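## Task

Take the foam block off the desk and put it on the counter. The task fails if any carton from the desk ends up on the floor, or if the robot falls or is left tilted.

## Robot and tools

ROBOT. A wheeled base (0.76 m long, 0.64 m wide; all four wheels steer and drive) carries a Z-folding body (shank, thigh, chest), a left arm, a right arm and a head. Each arm has seven joints and a parallel gripper. A loose object may occasionally be nudged by something else.

FRAMES. Base frame, in metres: origin on the floor at the base's turning centre, x forward, y left, z up. Hand poses, chest, head_camera_pose and the results of "where" all use it. Odometry frame: the base frame as it was at scene start; base_odometry reports heading in rad, positive to the left.

TOOL move. Each call runs one action, and the action is one of these: "base" and/or "joints" (optionally with "speeds" or "min_time_s"); "target" alone or with "min_time_s"; or "where" by itself. A call with no action just returns state and images. "cameras" lists which views come back (head_camera, left_wrist_camera, right_wrist_camera, all).
- base: exactly one key. translate_m is a relative drive in metres, forward positive, -4.5 to 4.5. strafe_m is a relative sideways drive, left positive, -4.5 to 4.5. rotate_rad is a relative turn in rad, counter-clockwise positive, -3.2 to 3.2. When direction changes, the wheels steer first (about 0.5 s, up to 1.1 s). The base does not stop on contact; it pushes until the command ends.
- joints: a single object with absolute targets keyed by joint name, in rad. Body: body_ankle_rad -1.082..0, body_knee_rad 0..2.653, body_waist_pitch_rad -1.907..1.039, body_waist_roll_rad ±0.436, body_waist_yaw_rad ±3.045. Arms: left_/right_arm_joint1..7_rad (joint4 -2.495..1.012, joint6 ±1.012, joint7 ±1.535, |j6|+|j7| at most 1.87). Grippers: left_/right_gripper_rad from -0.91 (shut) to 0 (open, pads 0.090 m apart; about 0.050 m at -0.45). Head: head_yaw_rad ±1.57, head_roll_rad ±0.349, head_pitch_rad ±0.523 (positive looks down). Body postures as (ankle, knee, waist pitch): stand -0.8636,1.434,-0.6306; tall -0.2,0.4,-0.2; low -1,2.3,-1.3; bow -0.9,1.3,0.2; lean -0.8636,1.434,-0.194; stoop -0.4,0.7,0.2. Left arm rest: 1.759,-1.166,-1.575,-1.764,-0.427,0,0. Left arm fold: 2.445,-1.518,-1.534,-2.102,-0.31,0.586,0.209. For the right arm, flip the sign of joints 1, 3, 5 and 7.
- target: an absolute pose for one hand. side "left"/"right"; x,y,z in metres in the base frame (-3..3); pitch_deg -30..95 (90 points the fingers down, 0 is level); heading_deg (0 is forward, counter-clockwise positive); optional roll_deg (0 or 180 picks which side the camera is on); heading and roll each -360..360; optional arc:true permits a checked curved path. The body stays still during it. A single target runs at most 8.6 s; if the result says "short (part of ...)", send it again.
- speeds: caps for this action only. translate/strafe 0.04-1.4 m/s, rotate 0.1-1.78 rad/s, body 0.1-1.21, head 0.3-2.5, grippers 0.1-8.5. min_time_s (0.1-8) sets a minimum duration for arm and head motions.
- where: 1 to 12 [u,v] pixels from the newest full head_camera image. It returns base-frame points or "no place". Use an image taken after the last base or camera move.

OTHER TOOLS. wait(seconds 0-10) lets time pass. zoom_image(camera, region [x0,y0,x1,y1], up to 504x504) enlarges part of a recent image. read_manual gives licences only. finished_scene(scene) ends the scene for good; the goal must still hold once the robot lets go. After ending scene 1, make no further call in that reply.

RESULTS. "move" says done or gives the worst status. Hand status is reached (within 10 mm and 2 degrees), short (with the error), or refused (nothing moved, with a reason). Joint/base statuses: off_target (may still be pushing), contact_stop or time_out (that whole group stops and holds), not_followed (a self-collision check held the arm back). left_hand/right_hand print the point, angles, fingers_toward and jaws_along; near straight down, rely on the vectors. A gripper that stops wider than commanded is holding something. A hand that rests short after being lowered is touching something. arms_held 1 means collision detection froze both arms: arm commands are refused until the load is gone, so open the hand, or move the body or base to free it. base_tilt shows lean. MOTOR HOT, TORQUE FAULT and OVER-TEMPERATURE FAULT lines report arm stops.

AVOID. Tipping: from stand, never set ankle or knee alone to 0; do not drive while bent past bow, in stoop with both arms out, or with a heavy load at full reach. Unfold or fold arms away from furniture, and fold the unused arm before getting close. Arms must not strike or press each other. Do not hit furniture hard, drop things from any height, or knock cartons off the desk. About 0.6 kg in a level hand can trigger a hold, so carry heavier things fingers-down. A load lowers the hand about 0.02 m per kg. Avoid holding arms stretched or pushing into things, which heats motors. Items released near the body can land in the base's trough.

Each tool is called after "Call:" by a JSON object that holds its "api" and its "payload", one argument or row to a line.

## Session

Call:
{"api": "move", "payload": {

}}

Scene clock: 0.00 s.
Joint torques (N m): no reading
base_odometry: x=+0.000 y=+0.000 heading=+0.000
turned_by_wheels: +0.000
turned_by_imu: +0.000
base_tilt: forward=+0.2 right=+0.8
base_status: not commanded
joint_positions: body_ankle_rad=-0.864 body_knee_rad=+1.434 body_waist_pitch_rad=-0.631 body_waist_roll_rad=+0.000 body_waist_yaw_rad=+0.000 left_arm_joint1_rad=+1.723 left_arm_joint2_rad=-1.172 left_arm_joint3_rad=-1.590 left_arm_joint4_rad=-1.792 left_arm_joint5_rad=-0.442 left_arm_joint6_rad=-0.013 left_arm_joint7_rad=+0.012 left_gripper_rad=+0.000 right_arm_joint1_rad=-1.808 right_arm_joint2_rad=-1.183 right_arm_joint3_rad=+1.531 right_arm_joint4_rad=-1.729 right_arm_joint5_rad=+0.421 right_arm_joint6_rad=+0.076 right_arm_joint7_rad=+0.011 right_gripper_rad=+0.000 head_yaw_rad=+0.000 head_roll_rad=+0.000 head_pitch_rad=+0.000
joint_status: not commanded
arms_held: 0
arms_held_load: -
chest: x=+0.0060 y=+0.0000 z=+1.1944 quat_wxyz=(+1.000, +0.000, -0.030, +0.000) (m; base frame)
head_camera_pose: x=+0.0707 y=+0.0277 z=+1.5641 quat_wxyz=(+0.405, -0.582, +0.563, -0.423) (m; base frame)
left_hand: x=+0.6100 y=+0.3243 z=+0.9900 quat_wxyz=(+0.037, +0.659, -0.005, +0.751) pitch_deg=-7.6 heading_deg=-3.2 roll_deg=+177.6 fingers_toward=(+0.99, -0.06, +0.13) jaws_along=(-0.06, -1.00, +0.04) (m; base frame)
right_hand: x=+0.5850 y=-0.2948 z=+0.8629 quat_wxyz=(+0.053, -0.748, -0.023, -0.661) pitch_deg=+6.9 heading_deg=+6.4 roll_deg=+182.8 fingers_toward=(+0.99, +0.11, -0.12) jaws_along=(+0.10, -0.99, -0.05) (m; base frame)
pictures: head_camera, left_wrist_camera, right_wrist_camera
camera_calibration:
left_wrist_camera: T_world_to_cam=[[0.0559657, 0.99748, -0.0436151, -0.321217], [-0.580885, 0.0680589, 0.811136, -0.455787], [0.81206, -0.0200604, 0.58323, -0.934336], [0, 0, 0, 1]] pos_world=[0.511954, 0.332685, 0.900628]
right_wrist_camera: T_world_to_cam=[[-0.119015, 0.992468, 0.0290212, 0.332186], [-0.405897, -0.075308, 0.910811, -0.564221], [0.906136, 0.0966208, 0.411802, -0.718667], [0, 0, 0, 1]] pos_world=[0.46173, -0.302737, 0.800207]

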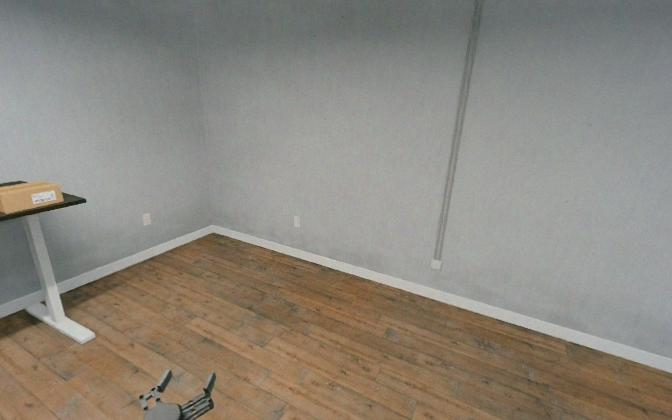

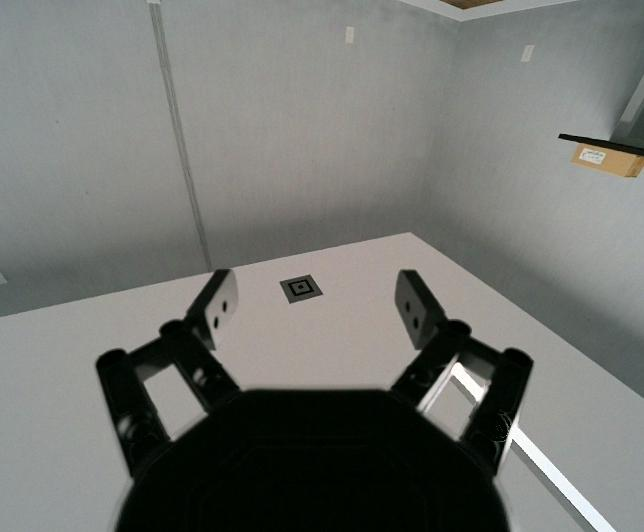

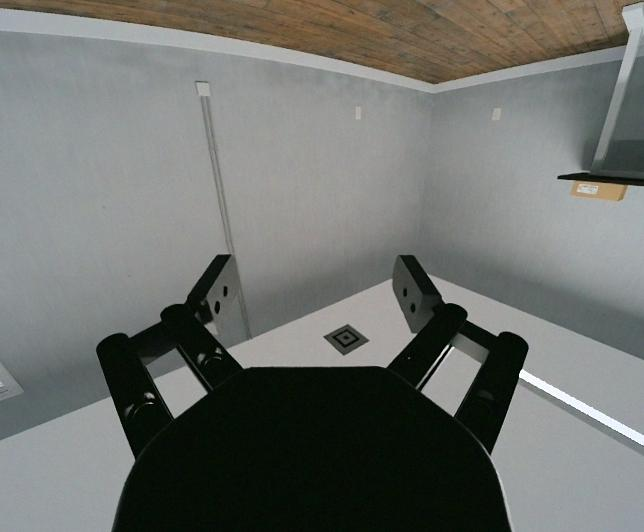

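Desk at left. Look around with head.

Call:
{"api": "move", "payload": {
  "joints": {"head_yaw_rad":1.0},
  "speeds": {"head_yaw_rad":2.5},
  "cameras": ["head_camera"]
}}

Call:
{"api": "move", "payload": {
  "joints": {"head_yaw_rad":-1.3},
  "speeds": {"head_yaw_rad":2.5},
  "cameras": ["head_camera"]
}}

Call:
{"api": "move", "payload": {
  "joints": {"head_yaw_rad":0.8},
  "base": {"rotate_rad":1.2},
  "speeds": {"head_yaw_rad":2.5,"rotate_rad":1.2},
  "cameras": ["head_camera"]
}}

Scene clock: 2.97 s.
Joint torques (N m): left_arm=[-16.19 9.81 -5.78 -14.02 0.21 -2.45 0.04] | right_arm=[14.45 7.08 6.03 -14.61 0.12 -2.31 0.06]
move: done
base_odometry: x=+0.000 y=+0.000 heading=+0.000
turned_by_wheels: +0.000
turned_by_imu: +0.000
base_tilt: forward=+0.1 right=+0.8
base_status: not commanded
joint_positions: body_ankle_rad=-0.864 body_knee_rad=+1.434 body_waist_pitch_rad=-0.631 body_waist_roll_rad=+0.000 body_waist_yaw_rad=+0.000 left_arm_joint1_rad=+1.723 left_arm_joint2_rad=-1.172 left_arm_joint3_rad=-1.590 left_arm_joint4_rad=-1.792 left_arm_joint5_rad=-0.442 left_arm_joint6_rad=-0.013 left_arm_joint7_rad=+0.012 left_gripper_rad=+0.000 right_arm_joint1_rad=-1.808 right_arm_joint2_rad=-1.183 right_arm_joint3_rad=+1.531 right_arm_joint4_rad=-1.729 right_arm_joint5_rad=+0.421 right_arm_joint6_rad=+0.076 right_arm_joint7_rad=+0.011 right_gripper_rad=+0.000 head_yaw_rad=+1.000 head_roll_rad=+0.000 head_pitch_rad=+0.000
joint_status: all done
arms_held: 0
arms_held_load: -
chest: x=+0.0060 y=+0.0000 z=+1.1944 quat_wxyz=(+1.000, +0.000, -0.030, +0.000) (m; base frame)
head_camera_pose: x=+0.0016 y=+0.0989 z=+1.5599 quat_wxyz=(+0.542, -0.792, +0.203, -0.194) (m; base frame)
left_hand: x=+0.6100 y=+0.3243 z=+0.9900 quat_wxyz=(+0.037, +0.659, -0.005, +0.751) pitch_deg=-7.6 heading_deg=-3.2 roll_deg=+177.6 fingers_toward=(+0.99, -0.06, +0.13) jaws_along=(-0.06, -1.00, +0.04) (m; base frame)
right_hand: x=+0.5850 y=-0.2948 z=+0.8629 quat_wxyz=(+0.053, -0.748, -0.023, -0.661) pitch_deg=+6.9 heading_deg=+6.4 roll_deg=+182.8 fingers_toward=(+0.99, +0.11, -0.12) jaws_along=(+0.10, -0.99, -0.05) (m; base frame)
pictures: head_camera
camera_calibration:
head_camera: T_world_to_cam=[[0.842281, -0.53201, 0.0867644, -0.0840658], [-0.112388, -0.330747, -0.937003, 1.49449], [0.527192, 0.779469, -0.338374, 0.449884], [0, 0, 0, 1]] pos_world=[0.00159487, 0.0989048, 1.55987]

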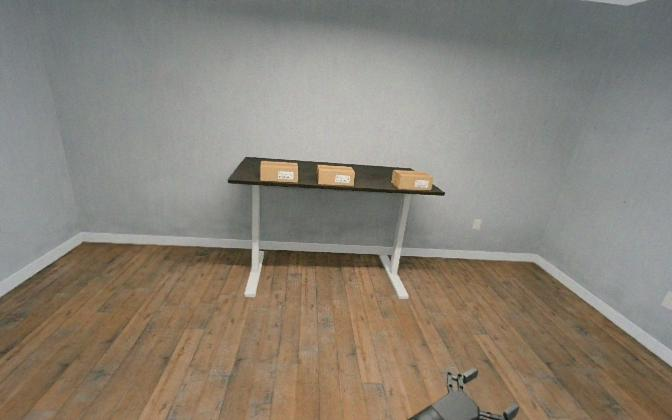

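Scene clock: 4.43 s.
Joint torques (N m): left_arm=[-16.55 10.6 -5.78 -14.23 0.11 -2.44 0.01] | right_arm=[14.9 7.54 5.88 -14.36 0.18 -2.29 0.13]
move: done
base_odometry: x=+0.000 y=+0.000 heading=+0.000
turned_by_wheels: +0.000
turned_by_imu: +0.000
base_tilt: forward=+0.1 right=+0.8
base_status: not commanded
joint_positions: body_ankle_rad=-0.864 body_knee_rad=+1.434 body_waist_pitch_rad=-0.631 body_waist_roll_rad=+0.000 body_waist_yaw_rad=+0.000 left_arm_joint1_rad=+1.723 left_arm_joint2_rad=-1.172 left_arm_joint3_rad=-1.590 left_arm_joint4_rad=-1.792 left_arm_joint5_rad=-0.442 left_arm_joint6_rad=-0.013 left_arm_joint7_rad=+0.012 left_gripper_rad=+0.000 right_arm_joint1_rad=-1.808 right_arm_joint2_rad=-1.183 right_arm_joint3_rad=+1.531 right_arm_joint4_rad=-1.729 right_arm_joint5_rad=+0.421 right_arm_joint6_rad=+0.076 right_arm_joint7_rad=+0.011 right_gripper_rad=+0.000 head_yaw_rad=-1.300 head_roll_rad=+0.000 head_pitch_rad=+0.000
joint_status: all done
arms_held: 0
arms_held_load: -
chest: x=+0.0060 y=+0.0000 z=+1.1944 quat_wxyz=(+1.000, +0.000, -0.030, +0.000) (m; base frame)
head_camera_pose: x=+0.0243 y=-0.0888 z=+1.5613 quat_wxyz=(+0.088, -0.108, +0.816, -0.561) (m; base frame)
left_hand: x=+0.6100 y=+0.3243 z=+0.9900 quat_wxyz=(+0.037, +0.659, -0.005, +0.751) pitch_deg=-7.6 heading_deg=-3.2 roll_deg=+177.6 fingers_toward=(+0.99, -0.06, +0.13) jaws_along=(-0.06, -1.00, +0.04) (m; base frame)
right_hand: x=+0.5850 y=-0.2948 z=+0.8629 quat_wxyz=(+0.053, -0.748, -0.023, -0.661) pitch_deg=+6.9 heading_deg=+6.4 roll_deg=+182.8 fingers_toward=(+0.99, +0.11, -0.12) jaws_along=(+0.10, -0.99, -0.05) (m; base frame)
pictures: head_camera
camera_calibration:
head_camera: T_world_to_cam=[[-0.960904, -0.275979, -0.0223249, 0.0336617], [-0.0777173, 0.346226, -0.934926, 1.49228], [0.265749, -0.89664, -0.354139, 0.466863], [0, 0, 0, 1]] pos_world=[0.0242531, -0.0887684, 1.56126]

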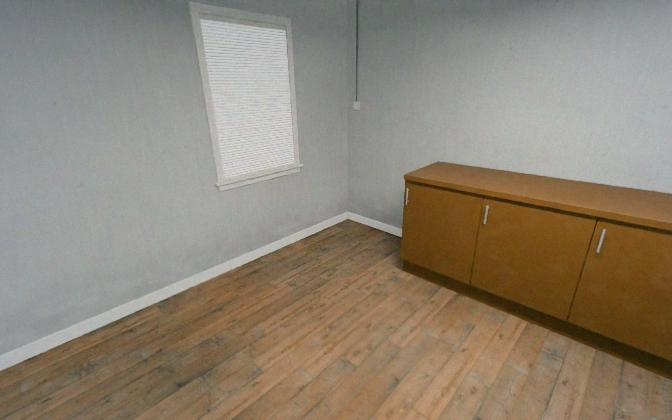

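Scene clock: 7.17 s.
Joint torques (N m): left_arm=[-16.57 10.54 -5.48 -14.18 0.16 -2.5 0.01] | right_arm=[14.8 7.48 6.01 -14.19 0.15 -2.22 0.08]
move: done
base_odometry: x=+0.000 y=+0.000 heading=+1.200
turned_by_wheels: +1.200
turned_by_imu: +1.192
base_tilt: forward=+0.1 right=+0.8
base_status: done
joint_positions: body_ankle_rad=-0.864 body_knee_rad=+1.434 body_waist_pitch_rad=-0.631 body_waist_roll_rad=+0.000 body_waist_yaw_rad=+0.000 left_arm_joint1_rad=+1.724 left_arm_joint2_rad=-1.172 left_arm_joint3_rad=-1.591 left_arm_joint4_rad=-1.792 left_arm_joint5_rad=-0.442 left_arm_joint6_rad=-0.013 left_arm_joint7_rad=+0.012 left_gripper_rad=+0.000 right_arm_joint1_rad=-1.807 right_arm_joint2_rad=-1.182 right_arm_joint3_rad=+1.530 right_arm_joint4_rad=-1.730 right_arm_joint5_rad=+0.421 right_arm_joint6_rad=+0.076 right_arm_joint7_rad=+0.011 right_gripper_rad=+0.000 head_yaw_rad=+0.800 head_roll_rad=+0.000 head_pitch_rad=+0.000
joint_status: all done
arms_held: 0
arms_held_load: -
chest: x=+0.0060 y=+0.0000 z=+1.1944 quat_wxyz=(+1.000, +0.000, -0.030, +0.000) (m; base frame)
head_camera_pose: x=+0.0206 y=+0.0909 z=+1.5610 quat_wxyz=(+0.524, -0.765, +0.282, -0.245) (m; base frame)
left_hand: x=+0.6098 y=+0.3248 z=+0.9896 quat_wxyz=(+0.036, +0.659, -0.005, +0.751) pitch_deg=-7.5 heading_deg=-3.2 roll_deg=+177.6 fingers_toward=(+0.99, -0.05, +0.13) jaws_along=(-0.06, -1.00, +0.04) (m; base frame)
right_hand: x=+0.5854 y=-0.2945 z=+0.8636 quat_wxyz=(+0.053, -0.747, -0.024, -0.662) pitch_deg=+6.8 heading_deg=+6.4 roll_deg=+182.8 fingers_toward=(+0.99, +0.11, -0.12) jaws_along=(+0.11, -0.99, -0.05) (m; base frame)
pictures: head_camera
camera_calibration:
head_camera: T_world_to_cam=[[0.720033, -0.689388, 0.0793574, -0.0760751], [-0.174593, -0.290649, -0.940766, 1.49861], [0.671618, 0.663527, -0.329639, 0.440446], [0, 0, 0, 1]] pos_world=[0.020613, 0.0908765, 1.56107]

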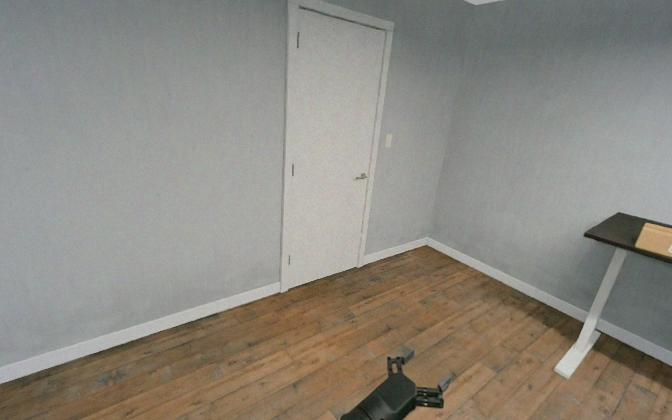

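Call:
{"api": "move", "payload": {
  "joints": {"head_yaw_rad":-0.15},
  "speeds": {"head_yaw_rad":2.5},
  "cameras": ["head_camera"]
}}

Call:
{"api": "zoom_image", "payload": {
  "camera": "head_camera",
  "region": [200, 130, 480, 300]
}}

Call:
{"api": "move", "payload": {
  "where": [
    [240,185],
    [330,188],
    [336,165],
    [440,192]
  ]
}}

Scene clock: 9.67 s.
Joint torques (N m): left_arm=[-16.53 10.71 -5.56 -14.1 0.1 -2.52 0.05] | right_arm=[13.79 7.95 6.22 -14.23 0.14 -2.33 0.03]
move: done
base_odometry: x=+0.000 y=+0.000 heading=+1.200
turned_by_wheels: +0.000
turned_by_imu: +0.000
base_tilt: forward=+0.1 right=+0.9
base_status: not commanded
joint_positions: body_ankle_rad=-0.864 body_knee_rad=+1.434 body_waist_pitch_rad=-0.631 body_waist_roll_rad=+0.000 body_waist_yaw_rad=+0.000 left_arm_joint1_rad=+1.724 left_arm_joint2_rad=-1.172 left_arm_joint3_rad=-1.591 left_arm_joint4_rad=-1.792 left_arm_joint5_rad=-0.442 left_arm_joint6_rad=-0.013 left_arm_joint7_rad=+0.012 left_gripper_rad=+0.000 right_arm_joint1_rad=-1.807 right_arm_joint2_rad=-1.182 right_arm_joint3_rad=+1.530 right_arm_joint4_rad=-1.730 right_arm_joint5_rad=+0.421 right_arm_joint6_rad=+0.076 right_arm_joint7_rad=+0.011 right_gripper_rad=+0.000 head_yaw_rad=-0.150 head_roll_rad=+0.000 head_pitch_rad=+0.000
joint_status: all done
arms_held: 0
arms_held_load: -
chest: x=+0.0060 y=+0.0000 z=+1.1944 quat_wxyz=(+1.000, +0.000, -0.030, +0.000) (m; base frame)
head_camera_pose: x=+0.0737 y=+0.0124 z=+1.5642 quat_wxyz=(+0.375, -0.537, +0.607, -0.450) (m; base frame)
left_hand: x=+0.6098 y=+0.3247 z=+0.9896 quat_wxyz=(+0.036, +0.659, -0.005, +0.751) pitch_deg=-7.5 heading_deg=-3.2 roll_deg=+177.6 fingers_toward=(+0.99, -0.05, +0.13) jaws_along=(-0.06, -1.00, +0.04) (m; base frame)
right_hand: x=+0.5854 y=-0.2946 z=+0.8636 quat_wxyz=(+0.053, -0.747, -0.024, -0.662) pitch_deg=+6.8 heading_deg=+6.4 roll_deg=+182.8 fingers_toward=(+0.99, +0.11, -0.12) jaws_along=(+0.11, -0.99, -0.05) (m; base frame)
pictures: head_camera
camera_calibration:
head_camera: T_world_to_cam=[[-0.142193, -0.989469, 0.0270739, -0.0195779], [-0.31416, 0.0191754, -0.949176, 1.50768], [0.938661, -0.143472, -0.313578, 0.423112], [0, 0, 0, 1]] pos_world=[0.0737122, 0.0124224, 1.56427]

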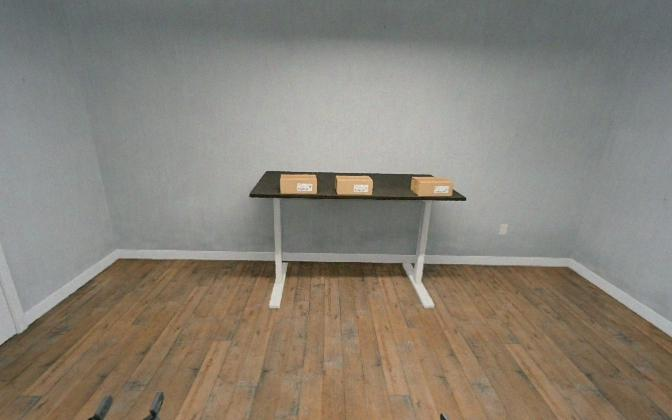

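Scaled by 1.800.

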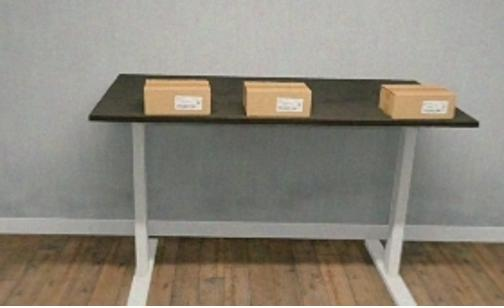

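Scene clock: 9.67 s.
Joint torques (N m): left_arm=[-16.53 10.71 -5.56 -14.1 0.1 -2.52 0.05] | right_arm=[13.79 7.95 6.22 -14.23 0.14 -2.33 0.03]
base_odometry: x=+0.000 y=+0.000 heading=+1.200
turned_by_wheels: +0.000
turned_by_imu: +0.000
base_tilt: forward=+0.1 right=+0.9
where, head_camera: pixel (240, 185): x +3.051, y +0.453, z +0.825; pixel (330, 188): x +2.349, y -0.290, z +0.971; pixel (336, 165): x +2.967, y -0.423, z +1.027; pixel (440, 192): x +2.120, y -1.036, z +0.995. By the robot's depth camera.
base_status: not commanded
joint_positions: body_ankle_rad=-0.864 body_knee_rad=+1.434 body_waist_pitch_rad=-0.631 body_waist_roll_rad=+0.000 body_waist_yaw_rad=+0.000 left_arm_joint1_rad=+1.724 left_arm_joint2_rad=-1.172 left_arm_joint3_rad=-1.591 left_arm_joint4_rad=-1.792 left_arm_joint5_rad=-0.442 left_arm_joint6_rad=-0.013 left_arm_joint7_rad=+0.012 left_gripper_rad=+0.000 right_arm_joint1_rad=-1.807 right_arm_joint2_rad=-1.182 right_arm_joint3_rad=+1.530 right_arm_joint4_rad=-1.730 right_arm_joint5_rad=+0.421 right_arm_joint6_rad=+0.076 right_arm_joint7_rad=+0.011 right_gripper_rad=+0.000 head_yaw_rad=-0.150 head_roll_rad=+0.000 head_pitch_rad=+0.000
joint_status: all done
arms_held: 0
arms_held_load: -
chest: x=+0.0060 y=+0.0000 z=+1.1944 quat_wxyz=(+1.000, +0.000, -0.030, +0.000) (m; base frame)
head_camera_pose: x=+0.0737 y=+0.0124 z=+1.5642 quat_wxyz=(+0.375, -0.537, +0.607, -0.450) (m; base frame)
left_hand: x=+0.6098 y=+0.3247 z=+0.9896 quat_wxyz=(+0.036, +0.659, -0.005, +0.751) pitch_deg=-7.5 heading_deg=-3.2 roll_deg=+177.6 fingers_toward=(+0.99, -0.05, +0.13) jaws_along=(-0.06, -1.00, +0.04) (m; base frame)
right_hand: x=+0.5854 y=-0.2946 z=+0.8636 quat_wxyz=(+0.053, -0.747, -0.024, -0.662) pitch_deg=+6.8 heading_deg=+6.4 roll_deg=+182.8 fingers_toward=(+0.99, +0.11, -0.12) jaws_along=(+0.11, -0.99, -0.05) (m; base frame)
pictures: none

Call:
{"api": "move", "payload": {
  "base": {"rotate_rad":-0.3},
  "joints": {"head_yaw_rad":0.1,"body_ankle_rad":-0.2,"body_knee_rad":0.4,"body_waist_pitch_rad":-0.2},
  "speeds": {"body_ankle_rad":0.8,"body_knee_rad":0.8,"body_waist_pitch_rad":0.8}
}}

Call:
{"api": "move", "payload": {
  "base": {"translate_m":1.15},
  "joints": {"head_pitch_rad":0.2},
  "cameras": ["head_camera"],
  "speeds": {"translate_m":0.8}
}}

Call:
{"api": "zoom_image", "payload": {
  "camera": "head_camera",
  "region": [100, 100, 600, 400]
}}

Scene clock: 14.70 s.
Joint torques (N m): left_arm=[-14.86 10.22 -5.88 -14.19 0.06 -2.5 -0.02] | right_arm=[13.44 6.65 5.43 -14.12 0.03 -2.29 -0.02]
move: done
base_odometry: x=+0.000 y=+0.000 heading=+0.900
turned_by_wheels: -0.300
turned_by_imu: -0.299
base_tilt: forward=+0.3 right=+0.9
base_status: done
joint_positions: body_ankle_rad=-0.200 body_knee_rad=+0.400 body_waist_pitch_rad=-0.200 body_waist_roll_rad=+0.000 body_waist_yaw_rad=+0.000 left_arm_joint1_rad=+1.722 left_arm_joint2_rad=-1.172 left_arm_joint3_rad=-1.590 left_arm_joint4_rad=-1.792 left_arm_joint5_rad=-0.442 left_arm_joint6_rad=-0.013 left_arm_joint7_rad=+0.012 left_gripper_rad=+0.000 right_arm_joint1_rad=-1.808 right_arm_joint2_rad=-1.183 right_arm_joint3_rad=+1.531 right_arm_joint4_rad=-1.730 right_arm_joint5_rad=+0.421 right_arm_joint6_rad=+0.076 right_arm_joint7_rad=+0.011 right_gripper_rad=+0.000 head_yaw_rad=+0.100 head_roll_rad=+0.000 head_pitch_rad=+0.000
joint_status: all done
arms_held: 0
arms_held_load: -
chest: x=+0.1060 y=+0.0000 z=+1.3667 quat_wxyz=(+1.000, +0.000, +0.000, +0.000) (m; base frame)
head_camera_pose: x=+0.1895 y=+0.0375 z=+1.7318 quat_wxyz=(+0.408, -0.623, +0.545, -0.386) (m; base frame)
left_hand: x=+0.6968 y=+0.3242 z=+1.1266 quat_wxyz=(+0.037, +0.681, -0.004, +0.731) pitch_deg=-4.1 heading_deg=-3.2 roll_deg=+177.4 fingers_toward=(+1.00, -0.06, +0.07) jaws_along=(-0.06, -1.00, +0.04) (m; base frame)
right_hand: x=+0.6639 y=-0.2951 z=+1.0011 quat_wxyz=(+0.053, -0.767, -0.022, -0.639) pitch_deg=+10.3 heading_deg=+6.4 roll_deg=+183.2 fingers_toward=(+0.98, +0.11, -0.18) jaws_along=(+0.10, -0.99, -0.05) (m; base frame)
pictures: none

Scene clock: 19.40 s.
Joint torques (N m): left_arm=[-14.59 10.02 -5.82 -14.08 0.07 -2.48 0.04] | right_arm=[11.87 8.01 5.66 -14.25 0.08 -2.25 0.14]
move: done
base_odometry: x=+0.712 y=+0.903 heading=+0.902
turned_by_wheels: +0.002
turned_by_imu: +0.000
base_tilt: forward=+0.1 right=+0.8
base_status: done
joint_positions: body_ankle_rad=-0.200 body_knee_rad=+0.400 body_waist_pitch_rad=-0.200 body_waist_roll_rad=+0.000 body_waist_yaw_rad=+0.000 left_arm_joint1_rad=+1.722 left_arm_joint2_rad=-1.172 left_arm_joint3_rad=-1.590 left_arm_joint4_rad=-1.792 left_arm_joint5_rad=-0.442 left_arm_joint6_rad=-0.013 left_arm_joint7_rad=+0.012 left_gripper_rad=+0.000 right_arm_joint1_rad=-1.806 right_arm_joint2_rad=-1.183 right_arm_joint3_rad=+1.531 right_arm_joint4_rad=-1.729 right_arm_joint5_rad=+0.421 right_arm_joint6_rad=+0.076 right_arm_joint7_rad=+0.011 right_gripper_rad=+0.000 head_yaw_rad=+0.100 head_roll_rad=+0.000 head_pitch_rad=+0.200
joint_status: all done
arms_held: 0
arms_held_load: -
chest: x=+0.1062 y=+0.0000 z=+1.3667 quat_wxyz=(+1.000, +0.000, +0.000, +0.000) (m; base frame)
head_camera_pose: x=+0.2092 y=+0.0394 z=+1.7104 quat_wxyz=(+0.346, -0.662, +0.579, -0.327) (m; base frame)
left_hand: x=+0.6971 y=+0.3243 z=+1.1268 quat_wxyz=(+0.037, +0.681, -0.004, +0.731) pitch_deg=-4.2 heading_deg=-3.2 roll_deg=+177.4 fingers_toward=(+1.00, -0.06, +0.07) jaws_along=(-0.06, -1.00, +0.04) (m; base frame)
right_hand: x=+0.6647 y=-0.2948 z=+1.0018 quat_wxyz=(+0.053, -0.767, -0.022, -0.639) pitch_deg=+10.2 heading_deg=+6.4 roll_deg=+183.2 fingers_toward=(+0.98, +0.11, -0.18) jaws_along=(+0.10, -0.99, -0.05) (m; base frame)
pictures: head_camera
camera_calibration:
head_camera: T_world_to_cam=[[0.115667, -0.992736, 0.0331131, -0.0416762], [-0.540532, -0.0908775, -0.836401, 1.54726], [0.833335, 0.078845, -0.547117, 0.758408], [0, 0, 0, 1]] pos_world=[0.209154, 0.0394407, 1.71045]

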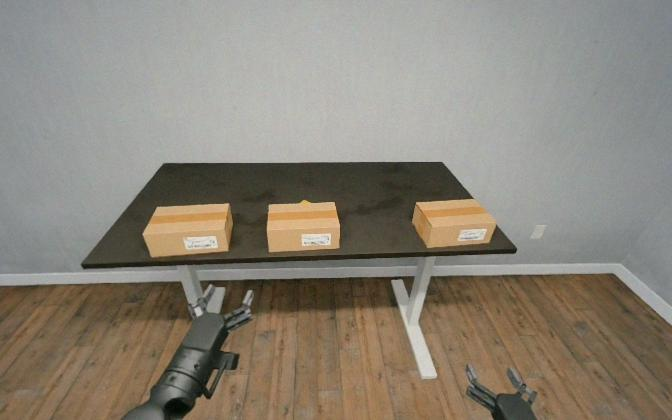

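Scaled by 1.008.

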